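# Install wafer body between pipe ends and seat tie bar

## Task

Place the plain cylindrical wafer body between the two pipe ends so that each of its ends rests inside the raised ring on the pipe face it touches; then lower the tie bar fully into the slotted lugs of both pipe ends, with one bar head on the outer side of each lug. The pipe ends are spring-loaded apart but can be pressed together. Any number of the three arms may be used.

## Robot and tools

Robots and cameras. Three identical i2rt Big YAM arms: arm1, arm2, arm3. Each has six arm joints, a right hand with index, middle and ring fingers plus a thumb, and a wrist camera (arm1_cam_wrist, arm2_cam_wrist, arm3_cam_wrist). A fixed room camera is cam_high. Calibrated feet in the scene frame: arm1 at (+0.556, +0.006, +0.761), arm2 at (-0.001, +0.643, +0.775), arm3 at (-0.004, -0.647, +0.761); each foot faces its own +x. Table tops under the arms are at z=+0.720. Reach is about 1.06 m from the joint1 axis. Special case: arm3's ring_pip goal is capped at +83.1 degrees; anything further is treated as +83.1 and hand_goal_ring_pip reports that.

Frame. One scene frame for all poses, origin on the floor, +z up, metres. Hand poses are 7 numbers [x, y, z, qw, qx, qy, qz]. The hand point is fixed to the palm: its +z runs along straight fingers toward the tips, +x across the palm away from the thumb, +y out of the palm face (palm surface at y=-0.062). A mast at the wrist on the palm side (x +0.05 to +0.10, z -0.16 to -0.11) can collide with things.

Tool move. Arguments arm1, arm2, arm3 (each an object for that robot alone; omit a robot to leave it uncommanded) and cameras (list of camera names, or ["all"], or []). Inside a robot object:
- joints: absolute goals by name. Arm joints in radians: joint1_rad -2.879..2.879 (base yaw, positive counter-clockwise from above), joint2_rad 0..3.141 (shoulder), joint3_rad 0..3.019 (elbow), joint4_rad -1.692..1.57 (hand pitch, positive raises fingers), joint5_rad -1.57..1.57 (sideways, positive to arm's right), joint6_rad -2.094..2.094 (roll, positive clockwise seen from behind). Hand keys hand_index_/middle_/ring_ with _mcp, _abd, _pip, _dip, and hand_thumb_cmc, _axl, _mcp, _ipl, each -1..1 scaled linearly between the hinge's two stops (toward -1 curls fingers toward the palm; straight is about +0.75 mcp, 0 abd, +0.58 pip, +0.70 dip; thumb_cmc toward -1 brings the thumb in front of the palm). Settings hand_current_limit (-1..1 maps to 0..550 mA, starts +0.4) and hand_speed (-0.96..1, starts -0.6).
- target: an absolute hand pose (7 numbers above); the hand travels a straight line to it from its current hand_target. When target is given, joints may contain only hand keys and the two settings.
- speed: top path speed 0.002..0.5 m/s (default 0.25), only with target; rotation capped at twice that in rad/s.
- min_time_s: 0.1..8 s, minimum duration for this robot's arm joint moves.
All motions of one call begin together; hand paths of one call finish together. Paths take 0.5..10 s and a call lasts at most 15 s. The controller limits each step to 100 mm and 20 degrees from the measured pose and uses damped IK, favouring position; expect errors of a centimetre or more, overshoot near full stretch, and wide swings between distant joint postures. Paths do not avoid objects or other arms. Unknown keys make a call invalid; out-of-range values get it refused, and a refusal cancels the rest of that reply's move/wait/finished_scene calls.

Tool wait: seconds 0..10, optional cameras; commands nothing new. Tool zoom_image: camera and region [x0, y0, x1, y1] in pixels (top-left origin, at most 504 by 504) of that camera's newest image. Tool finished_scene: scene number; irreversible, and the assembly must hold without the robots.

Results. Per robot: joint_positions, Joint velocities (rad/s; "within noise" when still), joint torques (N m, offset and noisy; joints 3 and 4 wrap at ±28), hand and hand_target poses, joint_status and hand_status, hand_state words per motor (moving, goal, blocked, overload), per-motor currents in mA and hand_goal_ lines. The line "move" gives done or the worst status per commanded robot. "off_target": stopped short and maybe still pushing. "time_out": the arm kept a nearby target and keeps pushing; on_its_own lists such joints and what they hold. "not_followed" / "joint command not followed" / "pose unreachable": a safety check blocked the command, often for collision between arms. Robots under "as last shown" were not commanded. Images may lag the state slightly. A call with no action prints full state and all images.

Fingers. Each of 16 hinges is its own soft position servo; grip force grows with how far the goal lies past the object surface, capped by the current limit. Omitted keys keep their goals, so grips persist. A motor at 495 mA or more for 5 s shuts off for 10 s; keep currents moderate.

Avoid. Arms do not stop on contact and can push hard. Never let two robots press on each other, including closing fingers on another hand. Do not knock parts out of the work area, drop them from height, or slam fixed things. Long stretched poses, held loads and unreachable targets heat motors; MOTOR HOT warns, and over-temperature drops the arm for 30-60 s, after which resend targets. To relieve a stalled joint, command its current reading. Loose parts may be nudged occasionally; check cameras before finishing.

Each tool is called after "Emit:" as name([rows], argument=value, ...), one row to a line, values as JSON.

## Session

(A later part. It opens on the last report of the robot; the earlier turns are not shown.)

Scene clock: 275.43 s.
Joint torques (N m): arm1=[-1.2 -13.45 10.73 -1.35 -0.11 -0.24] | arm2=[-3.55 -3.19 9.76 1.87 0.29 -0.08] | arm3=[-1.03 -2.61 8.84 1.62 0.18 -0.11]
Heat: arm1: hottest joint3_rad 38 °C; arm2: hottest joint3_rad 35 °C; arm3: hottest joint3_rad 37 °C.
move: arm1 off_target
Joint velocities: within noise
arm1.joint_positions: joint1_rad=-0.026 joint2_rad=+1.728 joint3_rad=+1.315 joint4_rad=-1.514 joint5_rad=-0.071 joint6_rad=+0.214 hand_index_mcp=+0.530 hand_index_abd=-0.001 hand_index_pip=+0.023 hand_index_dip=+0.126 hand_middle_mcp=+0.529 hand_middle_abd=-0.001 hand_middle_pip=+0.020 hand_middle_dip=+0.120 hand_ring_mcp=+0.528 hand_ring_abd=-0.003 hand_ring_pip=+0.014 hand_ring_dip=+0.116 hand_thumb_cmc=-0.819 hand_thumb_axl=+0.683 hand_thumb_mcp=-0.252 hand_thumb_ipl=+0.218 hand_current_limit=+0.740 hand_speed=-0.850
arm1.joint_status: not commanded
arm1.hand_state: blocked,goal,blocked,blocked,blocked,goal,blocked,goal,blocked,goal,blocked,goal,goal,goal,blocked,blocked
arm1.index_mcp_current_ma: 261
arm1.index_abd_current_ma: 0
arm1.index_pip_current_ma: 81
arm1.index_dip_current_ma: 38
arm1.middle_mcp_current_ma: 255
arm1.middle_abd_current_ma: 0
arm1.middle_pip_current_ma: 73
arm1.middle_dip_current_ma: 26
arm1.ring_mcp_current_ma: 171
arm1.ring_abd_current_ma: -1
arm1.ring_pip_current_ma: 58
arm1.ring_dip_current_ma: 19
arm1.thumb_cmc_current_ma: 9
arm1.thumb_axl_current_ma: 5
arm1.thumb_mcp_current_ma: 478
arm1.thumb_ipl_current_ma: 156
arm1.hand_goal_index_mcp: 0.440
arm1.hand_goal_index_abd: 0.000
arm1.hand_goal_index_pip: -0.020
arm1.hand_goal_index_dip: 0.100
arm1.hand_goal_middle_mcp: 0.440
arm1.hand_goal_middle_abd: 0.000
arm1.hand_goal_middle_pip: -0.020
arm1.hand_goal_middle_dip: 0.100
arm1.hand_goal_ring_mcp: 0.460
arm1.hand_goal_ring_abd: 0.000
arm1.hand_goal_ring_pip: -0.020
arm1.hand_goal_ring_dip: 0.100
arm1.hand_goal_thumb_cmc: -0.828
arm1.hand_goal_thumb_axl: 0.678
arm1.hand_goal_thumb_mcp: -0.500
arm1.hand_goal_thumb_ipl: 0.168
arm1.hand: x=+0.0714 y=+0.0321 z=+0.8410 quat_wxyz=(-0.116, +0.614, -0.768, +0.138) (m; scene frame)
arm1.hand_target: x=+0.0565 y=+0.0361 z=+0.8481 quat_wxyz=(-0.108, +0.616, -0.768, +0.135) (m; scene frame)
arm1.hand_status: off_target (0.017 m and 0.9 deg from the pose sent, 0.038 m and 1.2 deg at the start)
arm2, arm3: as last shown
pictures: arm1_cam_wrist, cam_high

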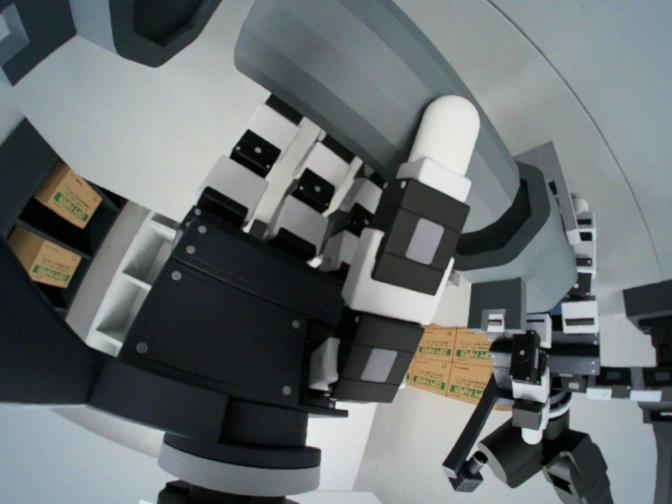

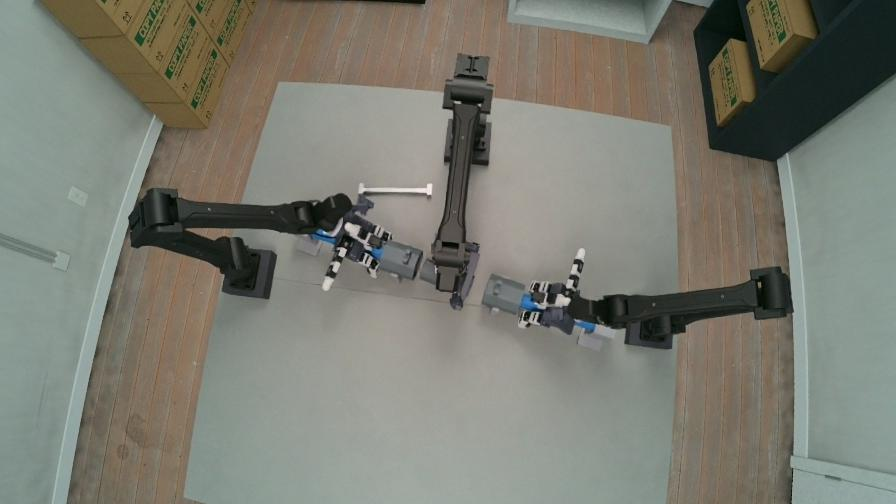

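Emit:
move(arm1={"target": [0.065, 0.036, 0.837, 0.1086, -0.6161, 0.7683, -0.1354], "speed": 0.05}, cameras=["arm1_cam_wrist", "arm2_cam_wrist", "arm3_cam_wrist", "cam_high"])

Emit:
zoom_image(camera="arm1_cam_wrist", region=[420, 120, 620, 320])

Scene clock: 285.97 s.
Joint torques (N m): arm1=[-1.2 -14.21 7.31 -0.18 -0.12 -0.25] | arm2=[-3.55 -3.25 9.76 1.87 0.3 -0.07] | arm3=[-0.79 -3.08 8.62 1.89 0.16 -0.1]
Heat: arm1: hottest joint3_rad 39 °C; arm2: hottest joint3_rad 35 °C; arm3: hottest joint3_rad 37 °C.
move: arm1 done
Joint velocities: within noise
arm1.joint_positions: joint1_rad=-0.026 joint2_rad=+1.728 joint3_rad=+1.315 joint4_rad=-1.504 joint5_rad=-0.071 joint6_rad=+0.214 hand_index_mcp=+0.530 hand_index_abd=-0.001 hand_index_pip=+0.023 hand_index_dip=+0.126 hand_middle_mcp=+0.529 hand_middle_abd=-0.001 hand_middle_pip=+0.020 hand_middle_dip=+0.120 hand_ring_mcp=+0.528 hand_ring_abd=-0.003 hand_ring_pip=+0.014 hand_ring_dip=+0.116 hand_thumb_cmc=-0.819 hand_thumb_axl=+0.683 hand_thumb_mcp=-0.252 hand_thumb_ipl=+0.218 hand_current_limit=+0.740 hand_speed=-0.850
arm1.joint_status: not commanded
arm1.hand_state: blocked,goal,blocked,blocked,blocked,goal,blocked,goal,blocked,goal,blocked,goal,goal,goal,blocked,blocked
arm1.index_mcp_current_ma: 261
arm1.index_abd_current_ma: 0
arm1.index_pip_current_ma: 81
arm1.index_dip_current_ma: 38
arm1.middle_mcp_current_ma: 255
arm1.middle_abd_current_ma: 0
arm1.middle_pip_current_ma: 73
arm1.middle_dip_current_ma: 26
arm1.ring_mcp_current_ma: 171
arm1.ring_abd_current_ma: -1
arm1.ring_pip_current_ma: 58
arm1.ring_dip_current_ma: 19
arm1.thumb_cmc_current_ma: 9
arm1.thumb_axl_current_ma: 5
arm1.thumb_mcp_current_ma: 478
arm1.thumb_ipl_current_ma: 156
arm1.hand_goal_index_mcp: 0.440
arm1.hand_goal_index_abd: 0.000
arm1.hand_goal_index_pip: -0.020
arm1.hand_goal_index_dip: 0.100
arm1.hand_goal_middle_mcp: 0.440
arm1.hand_goal_middle_abd: 0.000
arm1.hand_goal_middle_pip: -0.020
arm1.hand_goal_middle_dip: 0.100
arm1.hand_goal_ring_mcp: 0.460
arm1.hand_goal_ring_abd: 0.000
arm1.hand_goal_ring_pip: -0.020
arm1.hand_goal_ring_dip: 0.100
arm1.hand_goal_thumb_cmc: -0.828
arm1.hand_goal_thumb_axl: 0.678
arm1.hand_goal_thumb_mcp: -0.500
arm1.hand_goal_thumb_ipl: 0.168
arm1.hand: x=+0.0689 y=+0.0321 z=+0.8409 quat_wxyz=(-0.112, +0.615, -0.769, +0.135) (m; scene frame)
arm1.hand_target: x=+0.0650 y=+0.0361 z=+0.8371 quat_wxyz=(-0.109, +0.616, -0.768, +0.135) (m; scene frame)
arm1.hand_status: done (0.007 m and 0.4 deg from the pose sent, 0.008 m and 0.9 deg at the start)
arm2, arm3: as last shown
pictures: arm1_cam_wrist, arm2_cam_wrist, arm3_cam_wrist, cam_high

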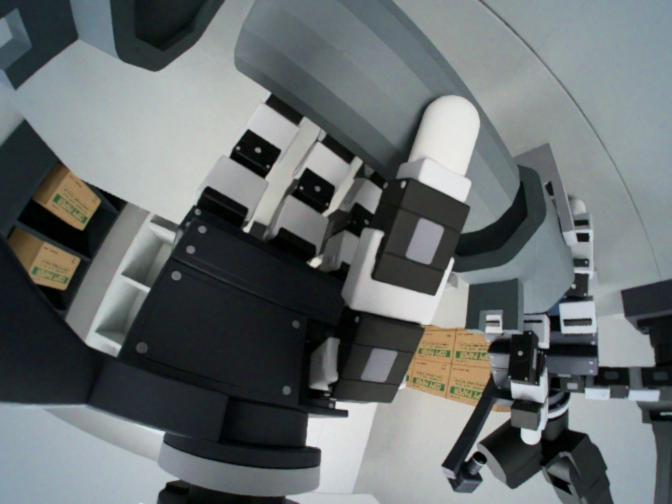

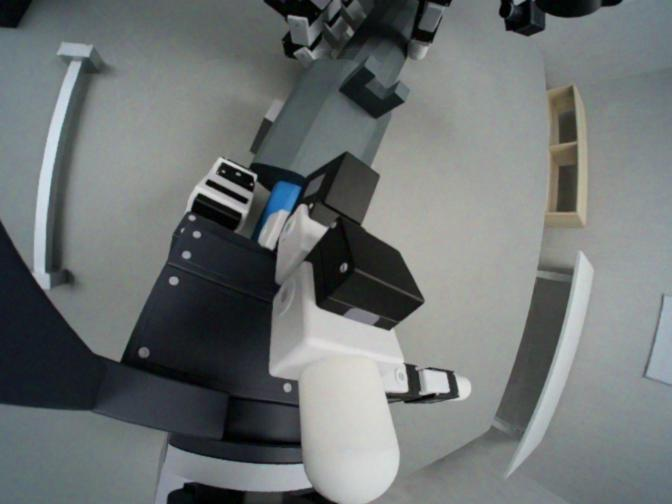

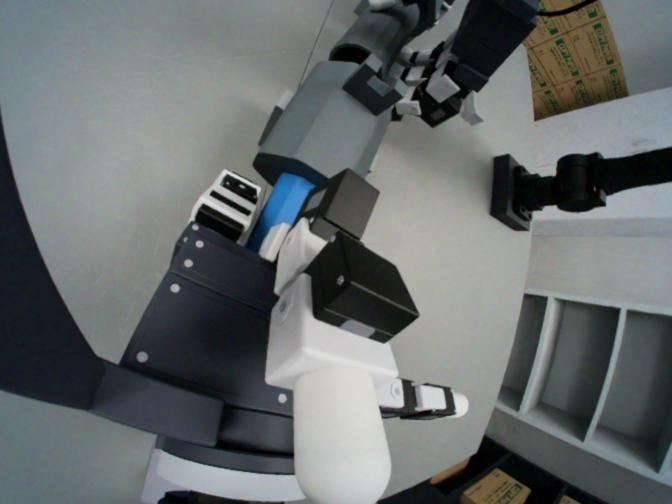

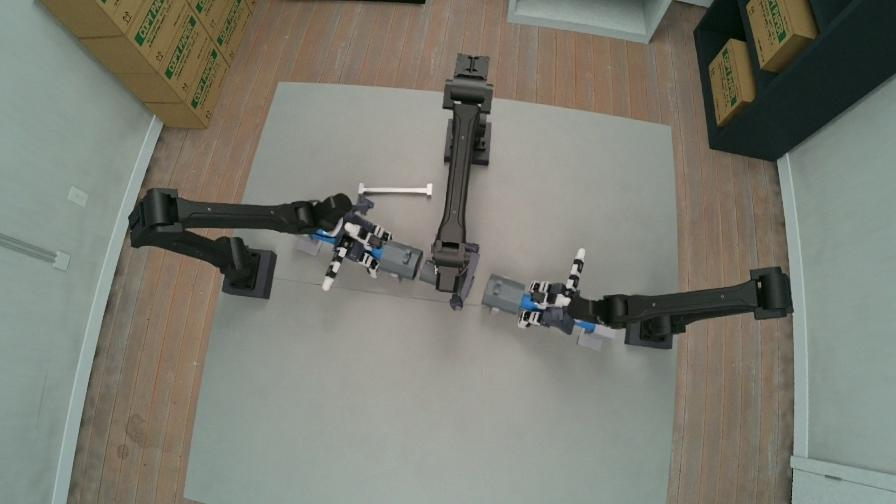

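Scaled by 2.520 from the camera's 672x504 image, which has a finer 960x720 frame.

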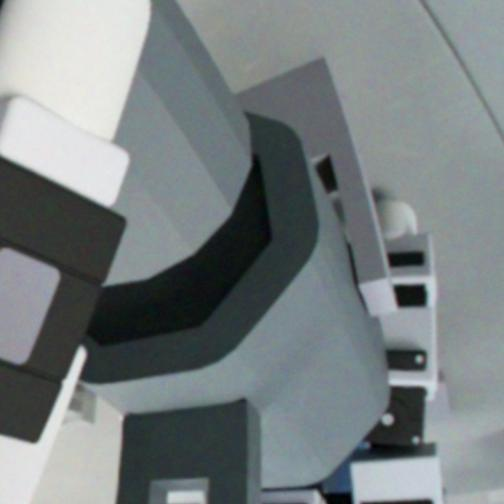

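Emit:
move(arm1={"target": [0.075, 0.036, 0.820, 0.1086, -0.6161, 0.7683, -0.1354], "speed": 0.08})

Emit:
move(arm1={"target": [0.062, 0.036, 0.8415, 0.1086, -0.6161, 0.7683, -0.1354], "speed": 0.08}, cameras=["arm1_cam_wrist", "cam_high"])

Emit:
zoom_image(camera="arm1_cam_wrist", region=[420, 120, 620, 320])

Scene clock: 287.83 s.
Joint torques (N m): arm1=[-1.2 -14.21 7.08 -0.2 -0.12 -0.25] | arm2=[-3.55 -3.31 9.76 1.87 0.3 -0.08] | arm3=[-0.5 -3.37 8.68 1.92 0.14 -0.14]
Heat: arm1: hottest joint3_rad 39 °C; arm2: hottest joint3_rad 36 °C; arm3: hottest joint3_rad 37 °C.
move: arm1 done
Joint velocities: within noise
arm1.joint_positions: joint1_rad=-0.026 joint2_rad=+1.728 joint3_rad=+1.259 joint4_rad=-1.454 joint5_rad=-0.071 joint6_rad=+0.214 hand_index_mcp=+0.530 hand_index_abd=-0.001 hand_index_pip=+0.023 hand_index_dip=+0.126 hand_middle_mcp=+0.529 hand_middle_abd=-0.001 hand_middle_pip=+0.020 hand_middle_dip=+0.120 hand_ring_mcp=+0.528 hand_ring_abd=-0.003 hand_ring_pip=+0.014 hand_ring_dip=+0.116 hand_thumb_cmc=-0.819 hand_thumb_axl=+0.683 hand_thumb_mcp=-0.252 hand_thumb_ipl=+0.218 hand_current_limit=+0.740 hand_speed=-0.850
arm1.joint_status: not commanded
arm1.hand_state: blocked,goal,blocked,blocked,blocked,goal,blocked,goal,blocked,goal,blocked,goal,goal,goal,blocked,blocked
arm1.index_mcp_current_ma: 261
arm1.index_abd_current_ma: 0
arm1.index_pip_current_ma: 81
arm1.index_dip_current_ma: 38
arm1.middle_mcp_current_ma: 255
arm1.middle_abd_current_ma: 0
arm1.middle_pip_current_ma: 73
arm1.middle_dip_current_ma: 26
arm1.ring_mcp_current_ma: 171
arm1.ring_abd_current_ma: -1
arm1.ring_pip_current_ma: 58
arm1.ring_dip_current_ma: 19
arm1.thumb_cmc_current_ma: 9
arm1.thumb_axl_current_ma: 5
arm1.thumb_mcp_current_ma: 479
arm1.thumb_ipl_current_ma: 156
arm1.hand_goal_index_mcp: 0.440
arm1.hand_goal_index_abd: 0.000
arm1.hand_goal_index_pip: -0.020
arm1.hand_goal_index_dip: 0.100
arm1.hand_goal_middle_mcp: 0.440
arm1.hand_goal_middle_abd: 0.000
arm1.hand_goal_middle_pip: -0.020
arm1.hand_goal_middle_dip: 0.100
arm1.hand_goal_ring_mcp: 0.460
arm1.hand_goal_ring_abd: 0.000
arm1.hand_goal_ring_pip: -0.020
arm1.hand_goal_ring_dip: 0.100
arm1.hand_goal_thumb_cmc: -0.828
arm1.hand_goal_thumb_axl: 0.678
arm1.hand_goal_thumb_mcp: -0.500
arm1.hand_goal_thumb_ipl: 0.168
arm1.hand: x=+0.0794 y=+0.0322 z=+0.8216 quat_wxyz=(-0.114, +0.615, -0.769, +0.137) (m; scene frame)
arm1.hand_target: x=+0.0752 y=+0.0361 z=+0.8200 quat_wxyz=(-0.109, +0.616, -0.768, +0.135) (m; scene frame)
arm1.hand_status: done (0.006 m and 0.7 deg from the pose sent, 0.022 m and 0.4 deg at the start)
arm2, arm3: as last shown
pictures: none

Scene clock: 288.83 s.
Joint torques (N m): arm1=[-1.2 -14.27 10.52 -1.42 -0.12 -0.25] | arm2=[-3.55 -3.31 9.74 1.88 0.3 -0.08] | arm3=[-0.97 -2.84 8.62 1.84 0.21 -0.1]
Heat: arm1: hottest joint3_rad 39 °C; arm2: hottest joint3_rad 36 °C; arm3: hottest joint3_rad 37 °C.
move: arm1 off_target
Joint velocities: within noise
arm1.joint_positions: joint1_rad=-0.026 joint2_rad=+1.728 joint3_rad=+1.287 joint4_rad=-1.491 joint5_rad=-0.071 joint6_rad=+0.214 hand_index_mcp=+0.530 hand_index_abd=-0.001 hand_index_pip=+0.023 hand_index_dip=+0.126 hand_middle_mcp=+0.529 hand_middle_abd=-0.001 hand_middle_pip=+0.020 hand_middle_dip=+0.120 hand_ring_mcp=+0.528 hand_ring_abd=-0.003 hand_ring_pip=+0.014 hand_ring_dip=+0.116 hand_thumb_cmc=-0.819 hand_thumb_axl=+0.683 hand_thumb_mcp=-0.252 hand_thumb_ipl=+0.218 hand_current_limit=+0.740 hand_speed=-0.850
arm1.joint_status: not commanded
arm1.hand_state: blocked,goal,blocked,blocked,blocked,goal,blocked,goal,blocked,goal,blocked,goal,goal,goal,blocked,blocked
arm1.index_mcp_current_ma: 261
arm1.index_abd_current_ma: 0
arm1.index_pip_current_ma: 81
arm1.index_dip_current_ma: 38
arm1.middle_mcp_current_ma: 255
arm1.middle_abd_current_ma: 0
arm1.middle_pip_current_ma: 73
arm1.middle_dip_current_ma: 26
arm1.ring_mcp_current_ma: 171
arm1.ring_abd_current_ma: -1
arm1.ring_pip_current_ma: 58
arm1.ring_dip_current_ma: 19
arm1.thumb_cmc_current_ma: 9
arm1.thumb_axl_current_ma: 5
arm1.thumb_mcp_current_ma: 478
arm1.thumb_ipl_current_ma: 156
arm1.hand_goal_index_mcp: 0.440
arm1.hand_goal_index_abd: 0.000
arm1.hand_goal_index_pip: -0.020
arm1.hand_goal_index_dip: 0.100
arm1.hand_goal_middle_mcp: 0.440
arm1.hand_goal_middle_abd: 0.000
arm1.hand_goal_middle_pip: -0.020
arm1.hand_goal_middle_dip: 0.100
arm1.hand_goal_ring_mcp: 0.460
arm1.hand_goal_ring_abd: 0.000
arm1.hand_goal_ring_pip: -0.020
arm1.hand_goal_ring_dip: 0.100
arm1.hand_goal_thumb_cmc: -0.828
arm1.hand_goal_thumb_axl: 0.678
arm1.hand_goal_thumb_mcp: -0.500
arm1.hand_goal_thumb_ipl: 0.168
arm1.hand: x=+0.0771 y=+0.0321 z=+0.8314 quat_wxyz=(-0.118, +0.614, -0.768, +0.140) (m; scene frame)
arm1.hand_target: x=+0.0625 y=+0.0361 z=+0.8416 quat_wxyz=(-0.108, +0.616, -0.768, +0.135) (m; scene frame)
arm1.hand_status: off_target (0.019 m and 1.2 deg from the pose sent, 0.027 m and 0.7 deg at the start)
arm2, arm3: as last shown
pictures: arm1_cam_wrist, cam_high

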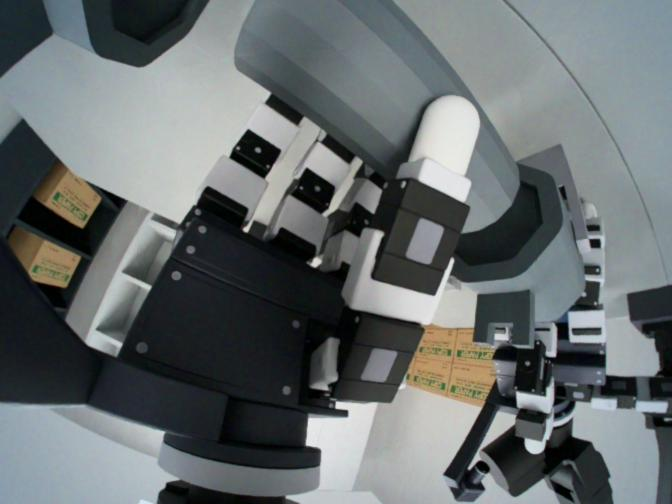

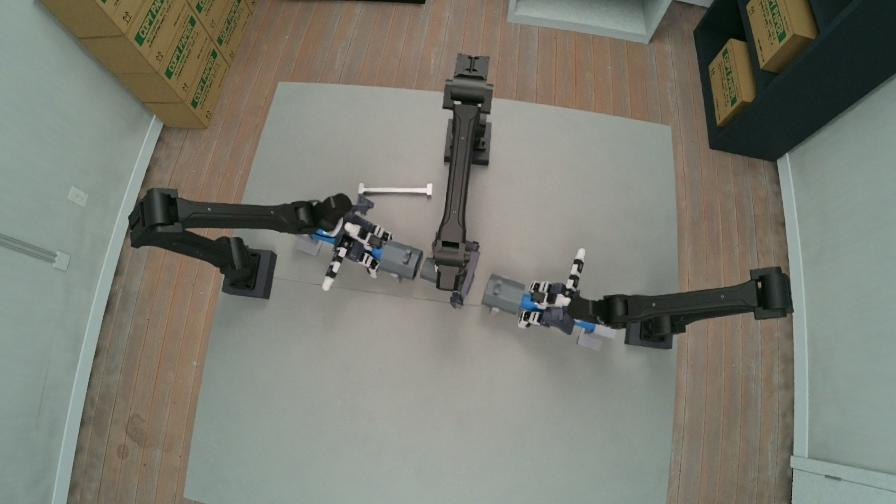

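Scaled by 2.520 from the camera's 672x504 image, which has a finer 960x720 frame.

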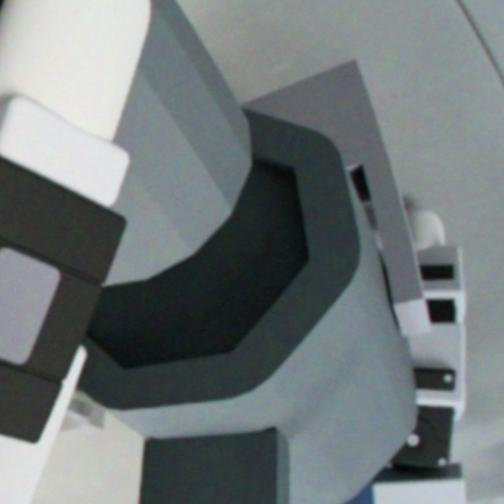

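Emit:
zoom_image(camera="cam_high", region=[370, 220, 550, 340])

Scaled by 2.800 from the camera's 896x504 image, which has a finer 1280x720 frame.

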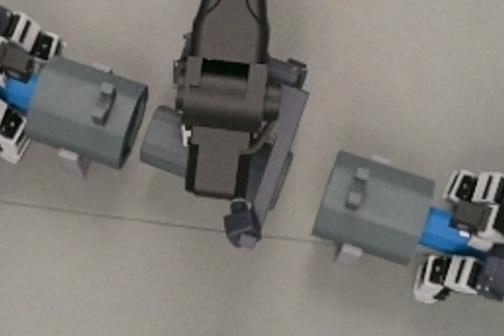

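Emit:
zoom_image(camera="cam_high", region=[400, 235, 450, 290])

Emit:
zoom_image(camera="cam_high", region=[455, 255, 505, 310])

Scaled by 9.164 from the camera's 896x504 image, which has a finer 1280x720 frame.

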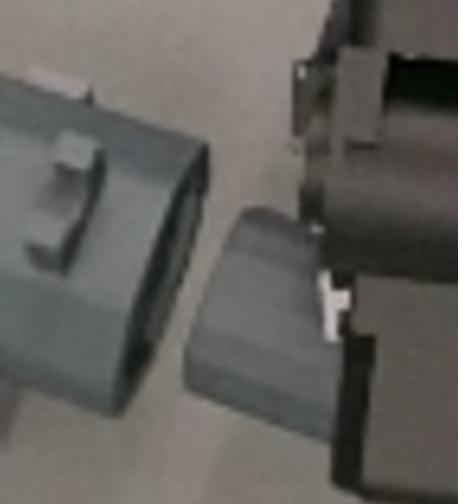

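Scaled by 9.164 from the camera's 896x504 image, which has a finer 1280x720 frame.

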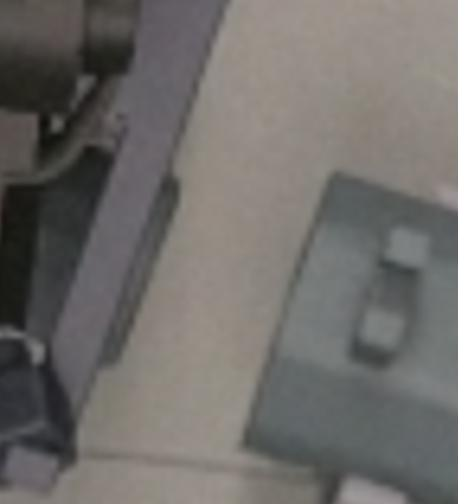

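Emit:
move(arm1={"target": [0.0545, 0.0235, 0.848, 0.1086, -0.6161, 0.7683, -0.1354], "speed": 0.08}, cameras=["arm1_cam_wrist", "cam_high"])

Emit:
zoom_image(camera="arm1_cam_wrist", region=[420, 120, 620, 320])

Emit:
zoom_image(camera="cam_high", region=[400, 235, 500, 310])

Scene clock: 302.07 s.
Joint torques (N m): arm1=[0.38 -13.45 10.74 -1.31 -0.16 0.02] | arm2=[-3.6 -3.25 9.77 1.88 0.3 -0.07] | arm3=[-0.67 -3.66 8.69 1.81 0.21 -0.1]
Heat: arm1: hottest joint3_rad 40 °C; arm2: hottest joint3_rad 36 °C; arm3: hottest joint3_rad 38 °C.
move: arm1 off_target
Joint velocities: within noise
arm1.joint_positions: joint1_rad=-0.021 joint2_rad=+1.731 joint3_rad=+1.319 joint4_rad=-1.513 joint5_rad=-0.080 joint6_rad=+0.214 hand_index_mcp=+0.530 hand_index_abd=-0.001 hand_index_pip=+0.023 hand_index_dip=+0.126 hand_middle_mcp=+0.529 hand_middle_abd=-0.001 hand_middle_pip=+0.020 hand_middle_dip=+0.120 hand_ring_mcp=+0.528 hand_ring_abd=-0.003 hand_ring_pip=+0.014 hand_ring_dip=+0.116 hand_thumb_cmc=-0.819 hand_thumb_axl=+0.683 hand_thumb_mcp=-0.252 hand_thumb_ipl=+0.218 hand_current_limit=+0.740 hand_speed=-0.850
arm1.joint_status: not commanded
arm1.hand_state: blocked,goal,blocked,blocked,blocked,goal,blocked,goal,blocked,goal,blocked,goal,goal,goal,blocked,blocked
arm1.index_mcp_current_ma: 261
arm1.index_abd_current_ma: 0
arm1.index_pip_current_ma: 81
arm1.index_dip_current_ma: 38
arm1.middle_mcp_current_ma: 255
arm1.middle_abd_current_ma: 0
arm1.middle_pip_current_ma: 73
arm1.middle_dip_current_ma: 26
arm1.ring_mcp_current_ma: 171
arm1.ring_abd_current_ma: -1
arm1.ring_pip_current_ma: 58
arm1.ring_dip_current_ma: 19
arm1.thumb_cmc_current_ma: 9
arm1.thumb_axl_current_ma: 5
arm1.thumb_mcp_current_ma: 478
arm1.thumb_ipl_current_ma: 156
arm1.hand_goal_index_mcp: 0.440
arm1.hand_goal_index_abd: 0.000
arm1.hand_goal_index_pip: -0.020
arm1.hand_goal_index_dip: 0.100
arm1.hand_goal_middle_mcp: 0.440
arm1.hand_goal_middle_abd: 0.000
arm1.hand_goal_middle_pip: -0.020
arm1.hand_goal_middle_dip: 0.100
arm1.hand_goal_ring_mcp: 0.460
arm1.hand_goal_ring_abd: 0.000
arm1.hand_goal_ring_pip: -0.020
arm1.hand_goal_ring_dip: 0.100
arm1.hand_goal_thumb_cmc: -0.828
arm1.hand_goal_thumb_axl: 0.678
arm1.hand_goal_thumb_mcp: -0.500
arm1.hand_goal_thumb_ipl: 0.168
arm1.hand: x=+0.0695 y=+0.0278 z=+0.8406 quat_wxyz=(-0.113, +0.616, -0.767, +0.140) (m; scene frame)
arm1.hand_target: x=+0.0550 y=+0.0235 z=+0.8480 quat_wxyz=(-0.108, +0.616, -0.768, +0.135) (m; scene frame)
arm1.hand_status: off_target (0.017 m and 0.8 deg from the pose sent, 0.029 m and 1.2 deg at the start)
arm2: as last shown
arm3.joint_positions: joint1_rad=+0.134 joint2_rad=+1.150 joint3_rad=+0.393 joint4_rad=+0.039 joint5_rad=+0.225 joint6_rad=+0.207 hand_index_mcp=+1.000 hand_index_abd=+0.169 hand_index_pip=+0.997 hand_index_dip=+0.997 hand_middle_mcp=-0.997 hand_middle_abd=+0.001 hand_middle_pip=+0.002 hand_middle_dip=+0.696 hand_ring_mcp=+1.000 hand_ring_abd=-0.166 hand_ring_pip=+0.997 hand_ring_dip=+0.997 hand_thumb_cmc=+0.721 hand_thumb_axl=+0.677 hand_thumb_mcp=+0.224 hand_thumb_ipl=+0.168 hand_current_limit=+0.400 hand_speed=-0.600
arm3.joint_status: not commanded
arm3.hand_state: goal,goal,goal,goal,goal,goal,goal,goal,goal,goal,goal,goal,goal,goal,goal,goal
arm3.index_mcp_current_ma: 0
arm3.index_abd_current_ma: 0
arm3.index_pip_current_ma: 0
arm3.index_dip_current_ma: 0
arm3.middle_mcp_current_ma: 0
arm3.middle_abd_current_ma: 0
arm3.middle_pip_current_ma: 0
arm3.middle_dip_current_ma: 0
arm3.ring_mcp_current_ma: 0
arm3.ring_abd_current_ma: 0
arm3.ring_pip_current_ma: 0
arm3.ring_dip_current_ma: 0
arm3.thumb_cmc_current_ma: 2
arm3.thumb_axl_current_ma: 0
arm3.thumb_mcp_current_ma: 0
arm3.thumb_ipl_current_ma: 0
arm3.hand_goal_index_mcp: 1.000
arm3.hand_goal_index_abd: 0.170
arm3.hand_goal_index_pip: 1.000
arm3.hand_goal_index_dip: 1.000
arm3.hand_goal_middle_mcp: -1.000
arm3.hand_goal_middle_abd: 0.000
arm3.hand_goal_middle_pip: 0.000
arm3.hand_goal_middle_dip: 0.696
arm3.hand_goal_ring_mcp: 1.000
arm3.hand_goal_ring_abd: -0.170
arm3.hand_goal_ring_pip: 1.000
arm3.hand_goal_ring_dip: 1.000
arm3.hand_goal_thumb_cmc: 0.714
arm3.hand_goal_thumb_axl: 0.678
arm3.hand_goal_thumb_mcp: 0.226
arm3.hand_goal_thumb_ipl: 0.168
arm3.hand: x=+0.0327 y=-0.2072 z=+0.9100 quat_wxyz=(+0.042, +0.097, +0.900, +0.424) (m; scene frame)
arm3.hand_target: x=+0.0380 y=-0.1995 z=+0.9080 quat_wxyz=(+0.046, +0.099, +0.901, +0.420) (m; scene frame)
arm3.hand_status: not commanded
pictures: arm1_cam_wrist, cam_high

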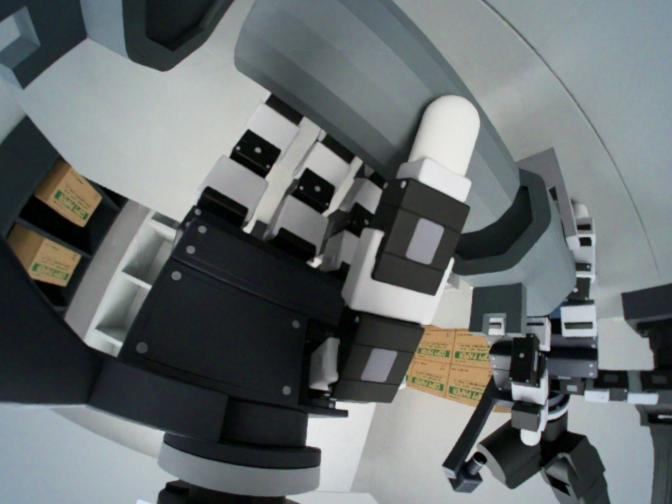

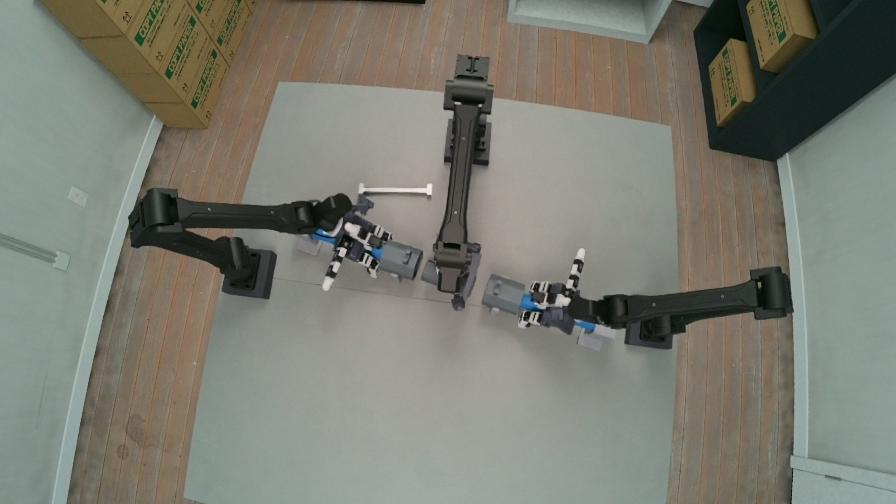

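Scaled by 2.520 from the camera's 672x504 image, which has a finer 960x720 frame.

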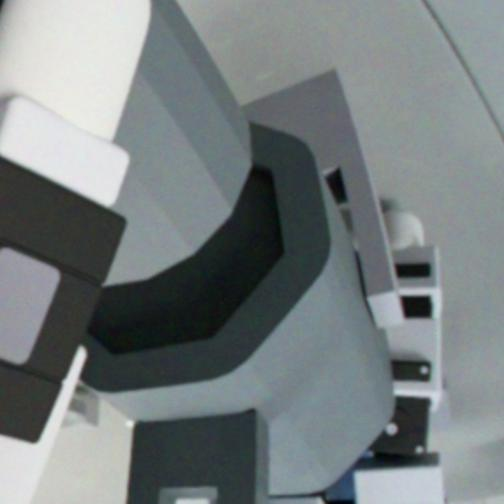

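Scaled by 5.040 from the camera's 896x504 image, which has a finer 1280x720 frame.

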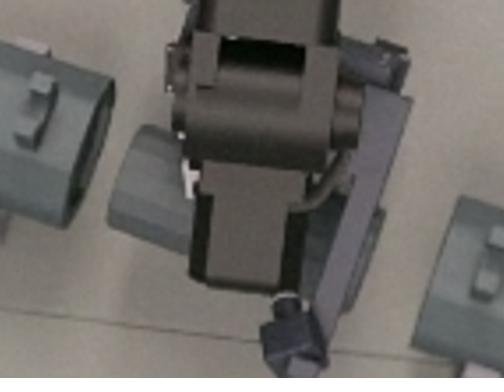

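Emit:
move(arm2={"target": [0.0797, 0.1407, 0.908, 0.4200, 0.9009, -0.0989, -0.0461], "speed": 0.05}, arm3={"target": [0.0435, -0.1746, 0.908, 0.0461, 0.0989, 0.9009, 0.4200], "speed": 0.05}, cameras=["arm1_cam_wrist", "cam_high"])

Emit:
zoom_image(camera="arm1_cam_wrist", region=[420, 120, 620, 320])

Emit:
zoom_image(camera="cam_high", region=[400, 235, 500, 310])

Scene clock: 304.87 s.
Joint torques (N m): arm1=[0.44 -13.57 10.73 -1.35 -0.16 0.01] | arm2=[-4.07 -3.08 10.37 2.13 0.29 -0.05] | arm3=[-0.79 -3.72 9.09 1.89 0.25 -0.11]
Heat: arm1: hottest joint3_rad 40 °C; arm2: hottest joint3_rad 36 °C; arm3: hottest joint3_rad 38 °C.
move: arm2 off_target; arm3 off_target
Joint velocities: within noise
arm1: as last shown
arm1.thumb_mcp_current_ma: 479
arm2.joint_positions: joint1_rad=+0.412 joint2_rad=+1.414 joint3_rad=+0.589 joint4_rad=+0.006 joint5_rad=+0.481 joint6_rad=+0.444 hand_index_mcp=+1.000 hand_index_abd=+0.169 hand_index_pip=+0.997 hand_index_dip=+0.997 hand_middle_mcp=-0.998 hand_middle_abd=+0.001 hand_middle_pip=+0.001 hand_middle_dip=+0.696 hand_ring_mcp=+1.000 hand_ring_abd=-0.162 hand_ring_pip=+0.997 hand_ring_dip=+0.997 hand_thumb_cmc=+0.721 hand_thumb_axl=+0.677 hand_thumb_mcp=+0.224 hand_thumb_ipl=+0.168 hand_current_limit=+0.400 hand_speed=-0.600
arm2.joint_status: not commanded
arm2.hand_state: goal,goal,goal,goal,goal,goal,goal,goal,goal,goal,goal,goal,goal,goal,goal,goal
arm2.index_mcp_current_ma: 0
arm2.index_abd_current_ma: -1
arm2.index_pip_current_ma: -10
arm2.index_dip_current_ma: -10
arm2.middle_mcp_current_ma: 7
arm2.middle_abd_current_ma: 2
arm2.middle_pip_current_ma: 4
arm2.middle_dip_current_ma: 0
arm2.ring_mcp_current_ma: 0
arm2.ring_abd_current_ma: 23
arm2.ring_pip_current_ma: -8
arm2.ring_dip_current_ma: -9
arm2.thumb_cmc_current_ma: 23
arm2.thumb_axl_current_ma: -2
arm2.thumb_mcp_current_ma: -7
arm2.thumb_ipl_current_ma: -1
arm2.hand_goal_index_mcp: 1.000
arm2.hand_goal_index_abd: 0.170
arm2.hand_goal_index_pip: 1.000
arm2.hand_goal_index_dip: 1.000
arm2.hand_goal_middle_mcp: -1.000
arm2.hand_goal_middle_abd: 0.000
arm2.hand_goal_middle_pip: 0.000
arm2.hand_goal_middle_dip: 0.696
arm2.hand_goal_ring_mcp: 1.000
arm2.hand_goal_ring_abd: -0.170
arm2.hand_goal_ring_pip: 1.000
arm2.hand_goal_ring_dip: 1.000
arm2.hand_goal_thumb_cmc: 0.714
arm2.hand_goal_thumb_axl: 0.678
arm2.hand_goal_thumb_mcp: 0.226
arm2.hand_goal_thumb_ipl: 0.168
arm2.hand: x=+0.0838 y=+0.1579 z=+0.9112 quat_wxyz=(+0.419, +0.902, -0.089, -0.044) (m; scene frame)
arm2.hand_target: x=+0.0794 y=+0.1418 z=+0.9081 quat_wxyz=(+0.420, +0.901, -0.099, -0.046) (m; scene frame)
arm2.hand_status: off_target (0.018 m and 1.2 deg from the pose sent, 0.034 m and 0.7 deg at the start)
arm3.joint_positions: joint1_rad=+0.111 joint2_rad=+1.218 joint3_rad=+0.442 joint4_rad=+0.059 joint5_rad=+0.205 joint6_rad=+0.188 hand_index_mcp=+1.000 hand_index_abd=+0.169 hand_index_pip=+0.997 hand_index_dip=+0.997 hand_middle_mcp=-0.997 hand_middle_abd=+0.001 hand_middle_pip=+0.002 hand_middle_dip=+0.696 hand_ring_mcp=+1.000 hand_ring_abd=-0.166 hand_ring_pip=+0.997 hand_ring_dip=+0.997 hand_thumb_cmc=+0.721 hand_thumb_axl=+0.677 hand_thumb_mcp=+0.224 hand_thumb_ipl=+0.168 hand_current_limit=+0.400 hand_speed=-0.600
arm3.joint_status: not commanded
arm3.hand_state: goal,goal,goal,goal,goal,goal,goal,goal,goal,goal,goal,goal,goal,goal,goal,goal
arm3.index_mcp_current_ma: 0
arm3.index_abd_current_ma: 0
arm3.index_pip_current_ma: 0
arm3.index_dip_current_ma: 0
arm3.middle_mcp_current_ma: 0
arm3.middle_abd_current_ma: 0
arm3.middle_pip_current_ma: 0
arm3.middle_dip_current_ma: 0
arm3.ring_mcp_current_ma: 0
arm3.ring_abd_current_ma: 0
arm3.ring_pip_current_ma: 0
arm3.ring_dip_current_ma: 0
arm3.thumb_cmc_current_ma: 2
arm3.thumb_axl_current_ma: 0
arm3.thumb_mcp_current_ma: 0
arm3.thumb_ipl_current_ma: 0
arm3.hand_goal_index_mcp: 1.000
arm3.hand_goal_index_abd: 0.170
arm3.hand_goal_index_pip: 1.000
arm3.hand_goal_index_dip: 1.000
arm3.hand_goal_middle_mcp: -1.000
arm3.hand_goal_middle_abd: 0.000
arm3.hand_goal_middle_pip: 0.000
arm3.hand_goal_middle_dip: 0.696
arm3.hand_goal_ring_mcp: 1.000
arm3.hand_goal_ring_abd: -0.170
arm3.hand_goal_ring_pip: 1.000
arm3.hand_goal_ring_dip: 1.000
arm3.hand_goal_thumb_cmc: 0.714
arm3.hand_goal_thumb_axl: 0.678
arm3.hand_goal_thumb_mcp: 0.226
arm3.hand_goal_thumb_ipl: 0.168
arm3.hand: x=+0.0366 y=-0.1859 z=+0.9104 quat_wxyz=(+0.042, +0.095, +0.900, +0.423) (m; scene frame)
arm3.hand_target: x=+0.0436 y=-0.1754 z=+0.9079 quat_wxyz=(+0.046, +0.099, +0.901, +0.420) (m; scene frame)
arm3.hand_status: off_target (0.013 m and 0.8 deg from the pose sent, 0.034 m and 0.7 deg at the start)
pictures: arm1_cam_wrist, cam_high

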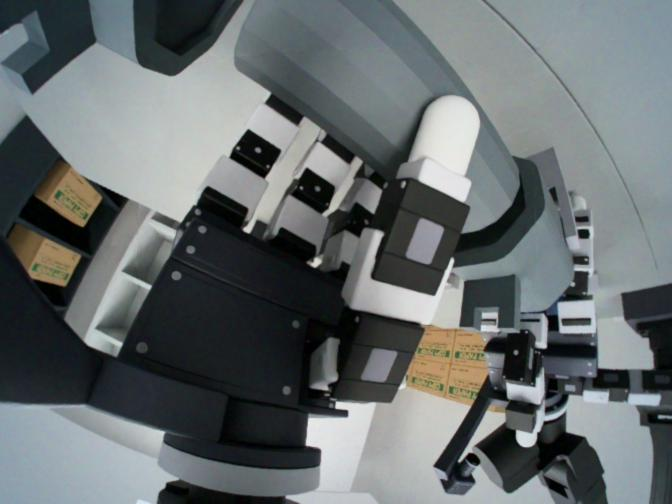

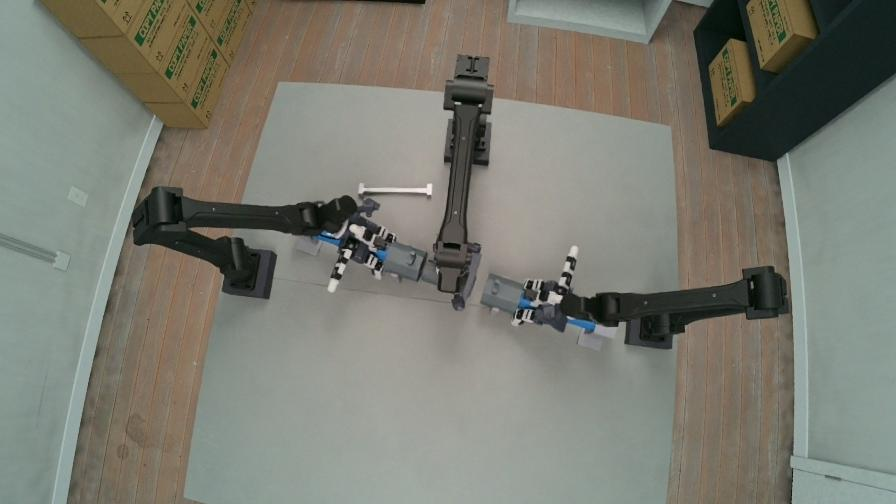

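Scaled by 2.520 from the camera's 672x504 image, which has a finer 960x720 frame.

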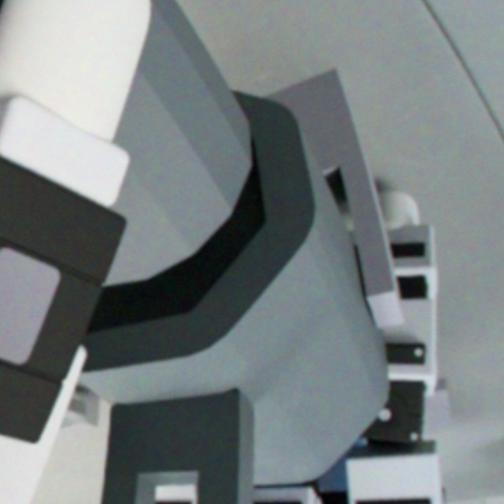

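Scaled by 5.040 from the camera's 896x504 image, which has a finer 1280x720 frame.

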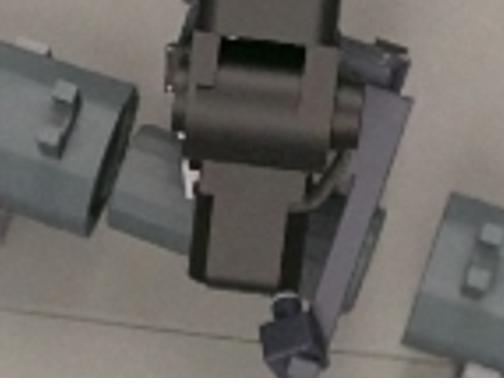

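Emit:
zoom_image(camera="arm1_cam_wrist", region=[0, 0, 250, 187])

Emit:
zoom_image(camera="arm1_cam_wrist", region=[200, 0, 450, 187])

Scaled by 2.016 from the camera's 672x504 image, which has a finer 960x720 frame.

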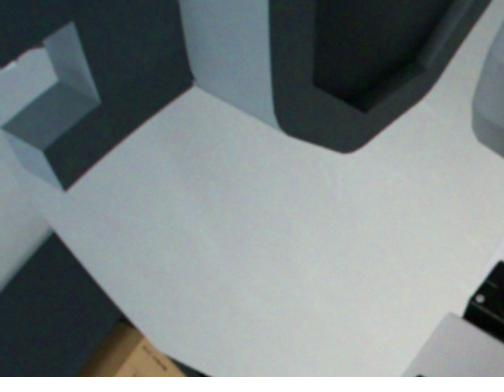

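Scaled by 2.016 from the camera's 672x504 image, which has a finer 960x720 frame.

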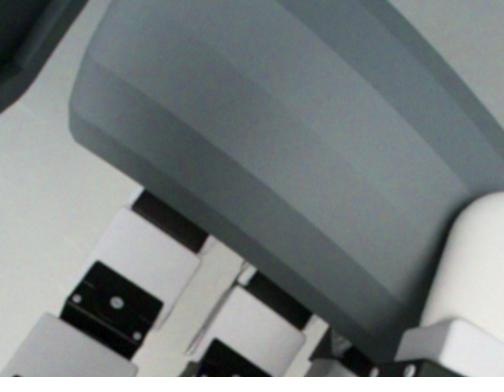

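Emit:
move(arm1={"target": [0.070, 0.0235, 0.830, 0.1103, -0.6255, 0.7608, -0.1341], "speed": 0.08})

Emit:
move(arm1={"target": [0.0595, 0.0230, 0.8475, 0.1103, -0.6255, 0.7608, -0.1341], "speed": 0.08}, cameras=["arm1_cam_wrist", "cam_high"])

Emit:
zoom_image(camera="arm1_cam_wrist", region=[420, 120, 620, 320])

Emit:
zoom_image(camera="cam_high", region=[400, 235, 500, 310])

Scene clock: 327.43 s.
Joint torques (N m): arm1=[0.15 -14.68 7.46 -0.24 -0.01 -0.23] | arm2=[-4.01 -3.08 10.4 2.13 0.29 -0.04] | arm3=[-0.85 -2.9 8.95 2 0.13 -0.07]
Heat: arm1: hottest joint3_rad 39 °C; arm2: hottest joint3_rad 35 °C; arm3: hottest joint3_rad 37 °C.
move: arm1 done
Joint velocities: within noise
arm1.joint_positions: joint1_rad=-0.021 joint2_rad=+1.731 joint3_rad=+1.285 joint4_rad=-1.482 joint5_rad=-0.075 joint6_rad=+0.214 hand_index_mcp=+0.530 hand_index_abd=-0.001 hand_index_pip=+0.023 hand_index_dip=+0.126 hand_middle_mcp=+0.529 hand_middle_abd=-0.001 hand_middle_pip=+0.020 hand_middle_dip=+0.120 hand_ring_mcp=+0.528 hand_ring_abd=-0.003 hand_ring_pip=+0.014 hand_ring_dip=+0.116 hand_thumb_cmc=-0.819 hand_thumb_axl=+0.683 hand_thumb_mcp=-0.252 hand_thumb_ipl=+0.218 hand_current_limit=+0.740 hand_speed=-0.850
arm1.joint_status: not commanded
arm1.hand_state: blocked,goal,blocked,blocked,blocked,goal,blocked,goal,blocked,goal,blocked,goal,goal,goal,blocked,blocked
arm1.index_mcp_current_ma: 261
arm1.index_abd_current_ma: 0
arm1.index_pip_current_ma: 81
arm1.index_dip_current_ma: 38
arm1.middle_mcp_current_ma: 255
arm1.middle_abd_current_ma: 0
arm1.middle_pip_current_ma: 73
arm1.middle_dip_current_ma: 26
arm1.ring_mcp_current_ma: 171
arm1.ring_abd_current_ma: -1
arm1.ring_pip_current_ma: 58
arm1.ring_dip_current_ma: 19
arm1.thumb_cmc_current_ma: 9
arm1.thumb_axl_current_ma: 5
arm1.thumb_mcp_current_ma: 479
arm1.thumb_ipl_current_ma: 156
arm1.hand_goal_index_mcp: 0.440
arm1.hand_goal_index_abd: 0.000
arm1.hand_goal_index_pip: -0.020
arm1.hand_goal_index_dip: 0.100
arm1.hand_goal_middle_mcp: 0.440
arm1.hand_goal_middle_abd: 0.000
arm1.hand_goal_middle_pip: -0.020
arm1.hand_goal_middle_dip: 0.100
arm1.hand_goal_ring_mcp: 0.460
arm1.hand_goal_ring_abd: 0.000
arm1.hand_goal_ring_pip: -0.020
arm1.hand_goal_ring_dip: 0.100
arm1.hand_goal_thumb_cmc: -0.828
arm1.hand_goal_thumb_axl: 0.678
arm1.hand_goal_thumb_mcp: -0.500
arm1.hand_goal_thumb_ipl: 0.168
arm1.hand: x=+0.0758 y=+0.0288 z=+0.8289 quat_wxyz=(-0.116, +0.616, -0.766, +0.139) (m; scene frame)
arm1.hand_target: x=+0.0701 y=+0.0236 z=+0.8301 quat_wxyz=(-0.110, +0.625, -0.761, +0.134) (m; scene frame)
arm1.hand_status: done (0.008 m and 1.5 deg from the pose sent, 0.011 m and 1.5 deg at the start)
arm2, arm3: as last shown
arm3.hand_target: x=+0.0435 y=-0.1754 z=+0.9079 quat_wxyz=(+0.046, +0.099, +0.901, +0.420) (m; scene frame)
pictures: none

Scene clock: 328.43 s.
Joint torques (N m): arm1=[0.26 -14.33 10.73 -1.42 -0.02 -0.23] | arm2=[-4.01 -3.08 10.4 2.15 0.29 -0.05] | arm3=[-1.2 -3.49 9.11 1.83 0.18 -0.11]
Heat: arm1: hottest joint3_rad 39 °C; arm2: hottest joint3_rad 35 °C; arm3: hottest joint3_rad 37 °C.
move: arm1 off_target
Joint velocities: within noise
arm1.joint_positions: joint1_rad=-0.020 joint2_rad=+1.731 joint3_rad=+1.300 joint4_rad=-1.509 joint5_rad=-0.075 joint6_rad=+0.214 hand_index_mcp=+0.530 hand_index_abd=-0.001 hand_index_pip=+0.023 hand_index_dip=+0.126 hand_middle_mcp=+0.529 hand_middle_abd=-0.001 hand_middle_pip=+0.020 hand_middle_dip=+0.120 hand_ring_mcp=+0.528 hand_ring_abd=-0.003 hand_ring_pip=+0.014 hand_ring_dip=+0.116 hand_thumb_cmc=-0.819 hand_thumb_axl=+0.683 hand_thumb_mcp=-0.252 hand_thumb_ipl=+0.218 hand_current_limit=+0.740 hand_speed=-0.850
arm1.joint_status: not commanded
arm1.hand_state: blocked,goal,blocked,blocked,blocked,goal,blocked,goal,blocked,goal,blocked,goal,goal,goal,blocked,blocked
arm1.index_mcp_current_ma: 261
arm1.index_abd_current_ma: 0
arm1.index_pip_current_ma: 81
arm1.index_dip_current_ma: 38
arm1.middle_mcp_current_ma: 255
arm1.middle_abd_current_ma: 0
arm1.middle_pip_current_ma: 73
arm1.middle_dip_current_ma: 26
arm1.ring_mcp_current_ma: 171
arm1.ring_abd_current_ma: -1
arm1.ring_pip_current_ma: 58
arm1.ring_dip_current_ma: 19
arm1.thumb_cmc_current_ma: 9
arm1.thumb_axl_current_ma: 5
arm1.thumb_mcp_current_ma: 478
arm1.thumb_ipl_current_ma: 156
arm1.hand_goal_index_mcp: 0.440
arm1.hand_goal_index_abd: 0.000
arm1.hand_goal_index_pip: -0.020
arm1.hand_goal_index_dip: 0.100
arm1.hand_goal_middle_mcp: 0.440
arm1.hand_goal_middle_abd: 0.000
arm1.hand_goal_middle_pip: -0.020
arm1.hand_goal_middle_dip: 0.100
arm1.hand_goal_ring_mcp: 0.460
arm1.hand_goal_ring_abd: 0.000
arm1.hand_goal_ring_pip: -0.020
arm1.hand_goal_ring_dip: 0.100
arm1.hand_goal_thumb_cmc: -0.828
arm1.hand_goal_thumb_axl: 0.678
arm1.hand_goal_thumb_mcp: -0.500
arm1.hand_goal_thumb_ipl: 0.168
arm1.hand: x=+0.0764 y=+0.0286 z=+0.8342 quat_wxyz=(-0.120, +0.616, -0.766, +0.143) (m; scene frame)
arm1.hand_target: x=+0.0603 y=+0.0230 z=+0.8476 quat_wxyz=(-0.110, +0.625, -0.761, +0.134) (m; scene frame)
arm1.hand_status: off_target (0.022 m and 2.0 deg from the pose sent, 0.025 m and 1.5 deg at the start)
arm2, arm3: as last shown
pictures: arm1_cam_wrist, cam_high

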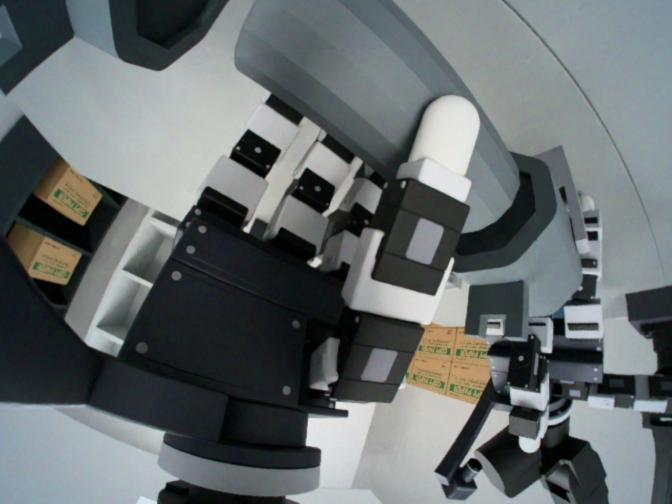

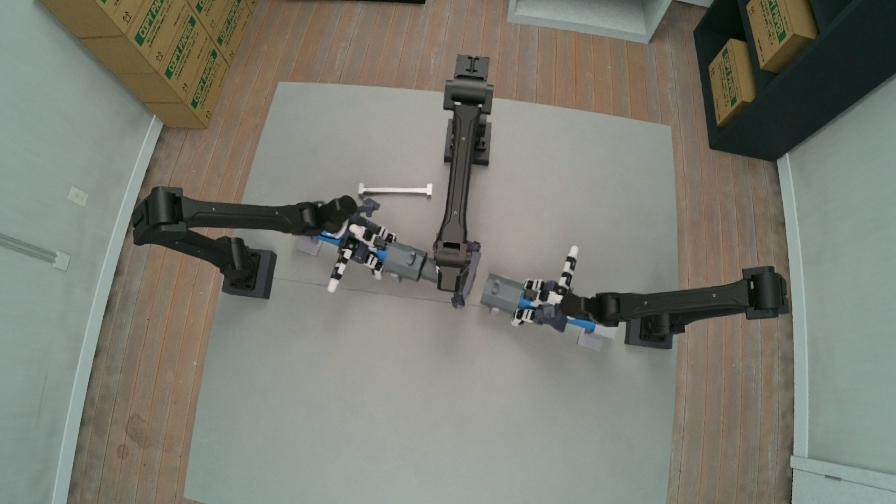

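Scaled by 2.520 from the camera's 672x504 image, which has a finer 960x720 frame.

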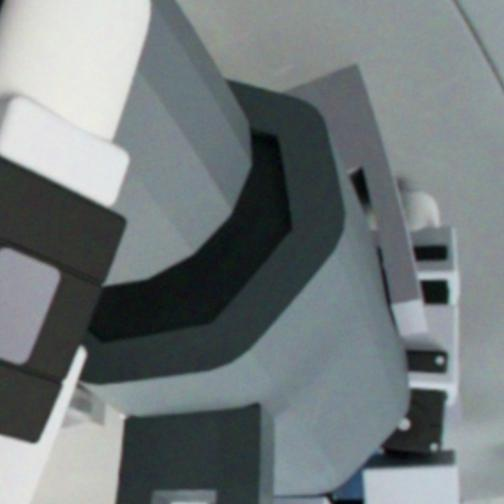

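Scaled by 5.040 from the camera's 896x504 image, which has a finer 1280x720 frame.

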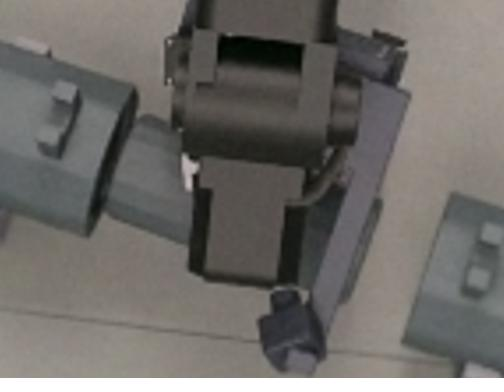

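Emit:
move(arm1={"joints": {"joint3_rad": 1.35, "joint6_rad": 0.185}, "min_time_s": 0.5})

Scene clock: 330.63 s.
Joint torques (N m): arm1=[0.44 -14.45 10.92 -1.42 -0.02 -0.21] | arm2=[-4.07 -3.08 10.37 2.14 0.29 -0.04] | arm3=[-1.08 -3.43 9.09 2.1 0.17 -0.13]
Heat: arm1: hottest joint3_rad 39 °C; arm2: hottest joint3_rad 35 °C; arm3: hottest joint3_rad 37 °C.
move: arm1 done
Joint velocities: within noise
arm1.joint_positions: joint1_rad=-0.020 joint2_rad=+1.731 joint3_rad=+1.300 joint4_rad=-1.509 joint5_rad=-0.075 joint6_rad=+0.198 hand_index_mcp=+0.530 hand_index_abd=-0.001 hand_index_pip=+0.023 hand_index_dip=+0.126 hand_middle_mcp=+0.529 hand_middle_abd=-0.001 hand_middle_pip=+0.020 hand_middle_dip=+0.120 hand_ring_mcp=+0.528 hand_ring_abd=-0.003 hand_ring_pip=+0.014 hand_ring_dip=+0.116 hand_thumb_cmc=-0.819 hand_thumb_axl=+0.683 hand_thumb_mcp=-0.252 hand_thumb_ipl=+0.218 hand_current_limit=+0.740 hand_speed=-0.850
arm1.joint_status: all done
arm1.hand_state: blocked,goal,blocked,blocked,blocked,goal,blocked,goal,blocked,goal,blocked,goal,goal,goal,blocked,blocked
arm1.index_mcp_current_ma: 261
arm1.index_abd_current_ma: 0
arm1.index_pip_current_ma: 81
arm1.index_dip_current_ma: 38
arm1.middle_mcp_current_ma: 255
arm1.middle_abd_current_ma: 0
arm1.middle_pip_current_ma: 73
arm1.middle_dip_current_ma: 26
arm1.ring_mcp_current_ma: 171
arm1.ring_abd_current_ma: -1
arm1.ring_pip_current_ma: 58
arm1.ring_dip_current_ma: 19
arm1.thumb_cmc_current_ma: 9
arm1.thumb_axl_current_ma: 5
arm1.thumb_mcp_current_ma: 479
arm1.thumb_ipl_current_ma: 156
arm1.hand_goal_index_mcp: 0.440
arm1.hand_goal_index_abd: 0.000
arm1.hand_goal_index_pip: -0.020
arm1.hand_goal_index_dip: 0.100
arm1.hand_goal_middle_mcp: 0.440
arm1.hand_goal_middle_abd: 0.000
arm1.hand_goal_middle_pip: -0.020
arm1.hand_goal_middle_dip: 0.100
arm1.hand_goal_ring_mcp: 0.460
arm1.hand_goal_ring_abd: 0.000
arm1.hand_goal_ring_pip: -0.020
arm1.hand_goal_ring_dip: 0.100
arm1.hand_goal_thumb_cmc: -0.828
arm1.hand_goal_thumb_axl: 0.678
arm1.hand_goal_thumb_mcp: -0.500
arm1.hand_goal_thumb_ipl: 0.168
arm1.hand: x=+0.0758 y=+0.0274 z=+0.8341 quat_wxyz=(-0.119, +0.621, -0.761, +0.144) (m; scene frame)
arm1.hand_target: x=+0.0583 y=+0.0216 z=+0.8485 quat_wxyz=(-0.108, +0.632, -0.755, +0.134) (m; scene frame)
arm1.hand_status: not commanded
arm2, arm3: as last shown
pictures: none

Emit:
move(arm1={"joints": {"joint3_rad": 1.37}, "min_time_s": 0.5})

Scene clock: 332.00 s.
Joint torques (N m): arm1=[0.44 -14.62 10.77 -1.31 -0.02 -0.26] | arm2=[-4.07 -3.02 10.39 2.17 0.3 -0.05] | arm3=[-1.61 -3.25 9.01 2.04 0.2 -0.11]
Heat: arm1: hottest joint3_rad 39 °C; arm2: hottest joint3_rad 35 °C; arm3: hottest joint3_rad 37 °C.
move: arm1 done
Joint velocities: within noise
arm1.joint_positions: joint1_rad=-0.020 joint2_rad=+1.731 joint3_rad=+1.323 joint4_rad=-1.510 joint5_rad=-0.075 joint6_rad=+0.198 hand_index_mcp=+0.530 hand_index_abd=-0.001 hand_index_pip=+0.023 hand_index_dip=+0.126 hand_middle_mcp=+0.529 hand_middle_abd=-0.001 hand_middle_pip=+0.020 hand_middle_dip=+0.120 hand_ring_mcp=+0.528 hand_ring_abd=-0.003 hand_ring_pip=+0.014 hand_ring_dip=+0.116 hand_thumb_cmc=-0.819 hand_thumb_axl=+0.683 hand_thumb_mcp=-0.252 hand_thumb_ipl=+0.218 hand_current_limit=+0.740 hand_speed=-0.850
arm1.joint_status: all done
arm1.hand_state: blocked,goal,blocked,blocked,blocked,goal,blocked,goal,blocked,goal,blocked,goal,goal,goal,blocked,blocked
arm1.index_mcp_current_ma: 261
arm1.index_abd_current_ma: 0
arm1.index_pip_current_ma: 81
arm1.index_dip_current_ma: 38
arm1.middle_mcp_current_ma: 255
arm1.middle_abd_current_ma: 0
arm1.middle_pip_current_ma: 73
arm1.middle_dip_current_ma: 26
arm1.ring_mcp_current_ma: 171
arm1.ring_abd_current_ma: -1
arm1.ring_pip_current_ma: 58
arm1.ring_dip_current_ma: 19
arm1.thumb_cmc_current_ma: 9
arm1.thumb_axl_current_ma: 5
arm1.thumb_mcp_current_ma: 478
arm1.thumb_ipl_current_ma: 156
arm1.hand_goal_index_mcp: 0.440
arm1.hand_goal_index_abd: 0.000
arm1.hand_goal_index_pip: -0.020
arm1.hand_goal_index_dip: 0.100
arm1.hand_goal_middle_mcp: 0.440
arm1.hand_goal_middle_abd: 0.000
arm1.hand_goal_middle_pip: -0.020
arm1.hand_goal_middle_dip: 0.100
arm1.hand_goal_ring_mcp: 0.460
arm1.hand_goal_ring_abd: 0.000
arm1.hand_goal_ring_pip: -0.020
arm1.hand_goal_ring_dip: 0.100
arm1.hand_goal_thumb_cmc: -0.828
arm1.hand_goal_thumb_axl: 0.678
arm1.hand_goal_thumb_mcp: -0.500
arm1.hand_goal_thumb_ipl: 0.168
arm1.hand: x=+0.0665 y=+0.0272 z=+0.8419 quat_wxyz=(-0.111, +0.623, -0.762, +0.137) (m; scene frame)
arm1.hand_target: x=+0.0502 y=+0.0214 z=+0.8556 quat_wxyz=(-0.100, +0.634, -0.756, +0.128) (m; scene frame)
arm1.hand_status: not commanded
arm2, arm3: as last shown
pictures: none


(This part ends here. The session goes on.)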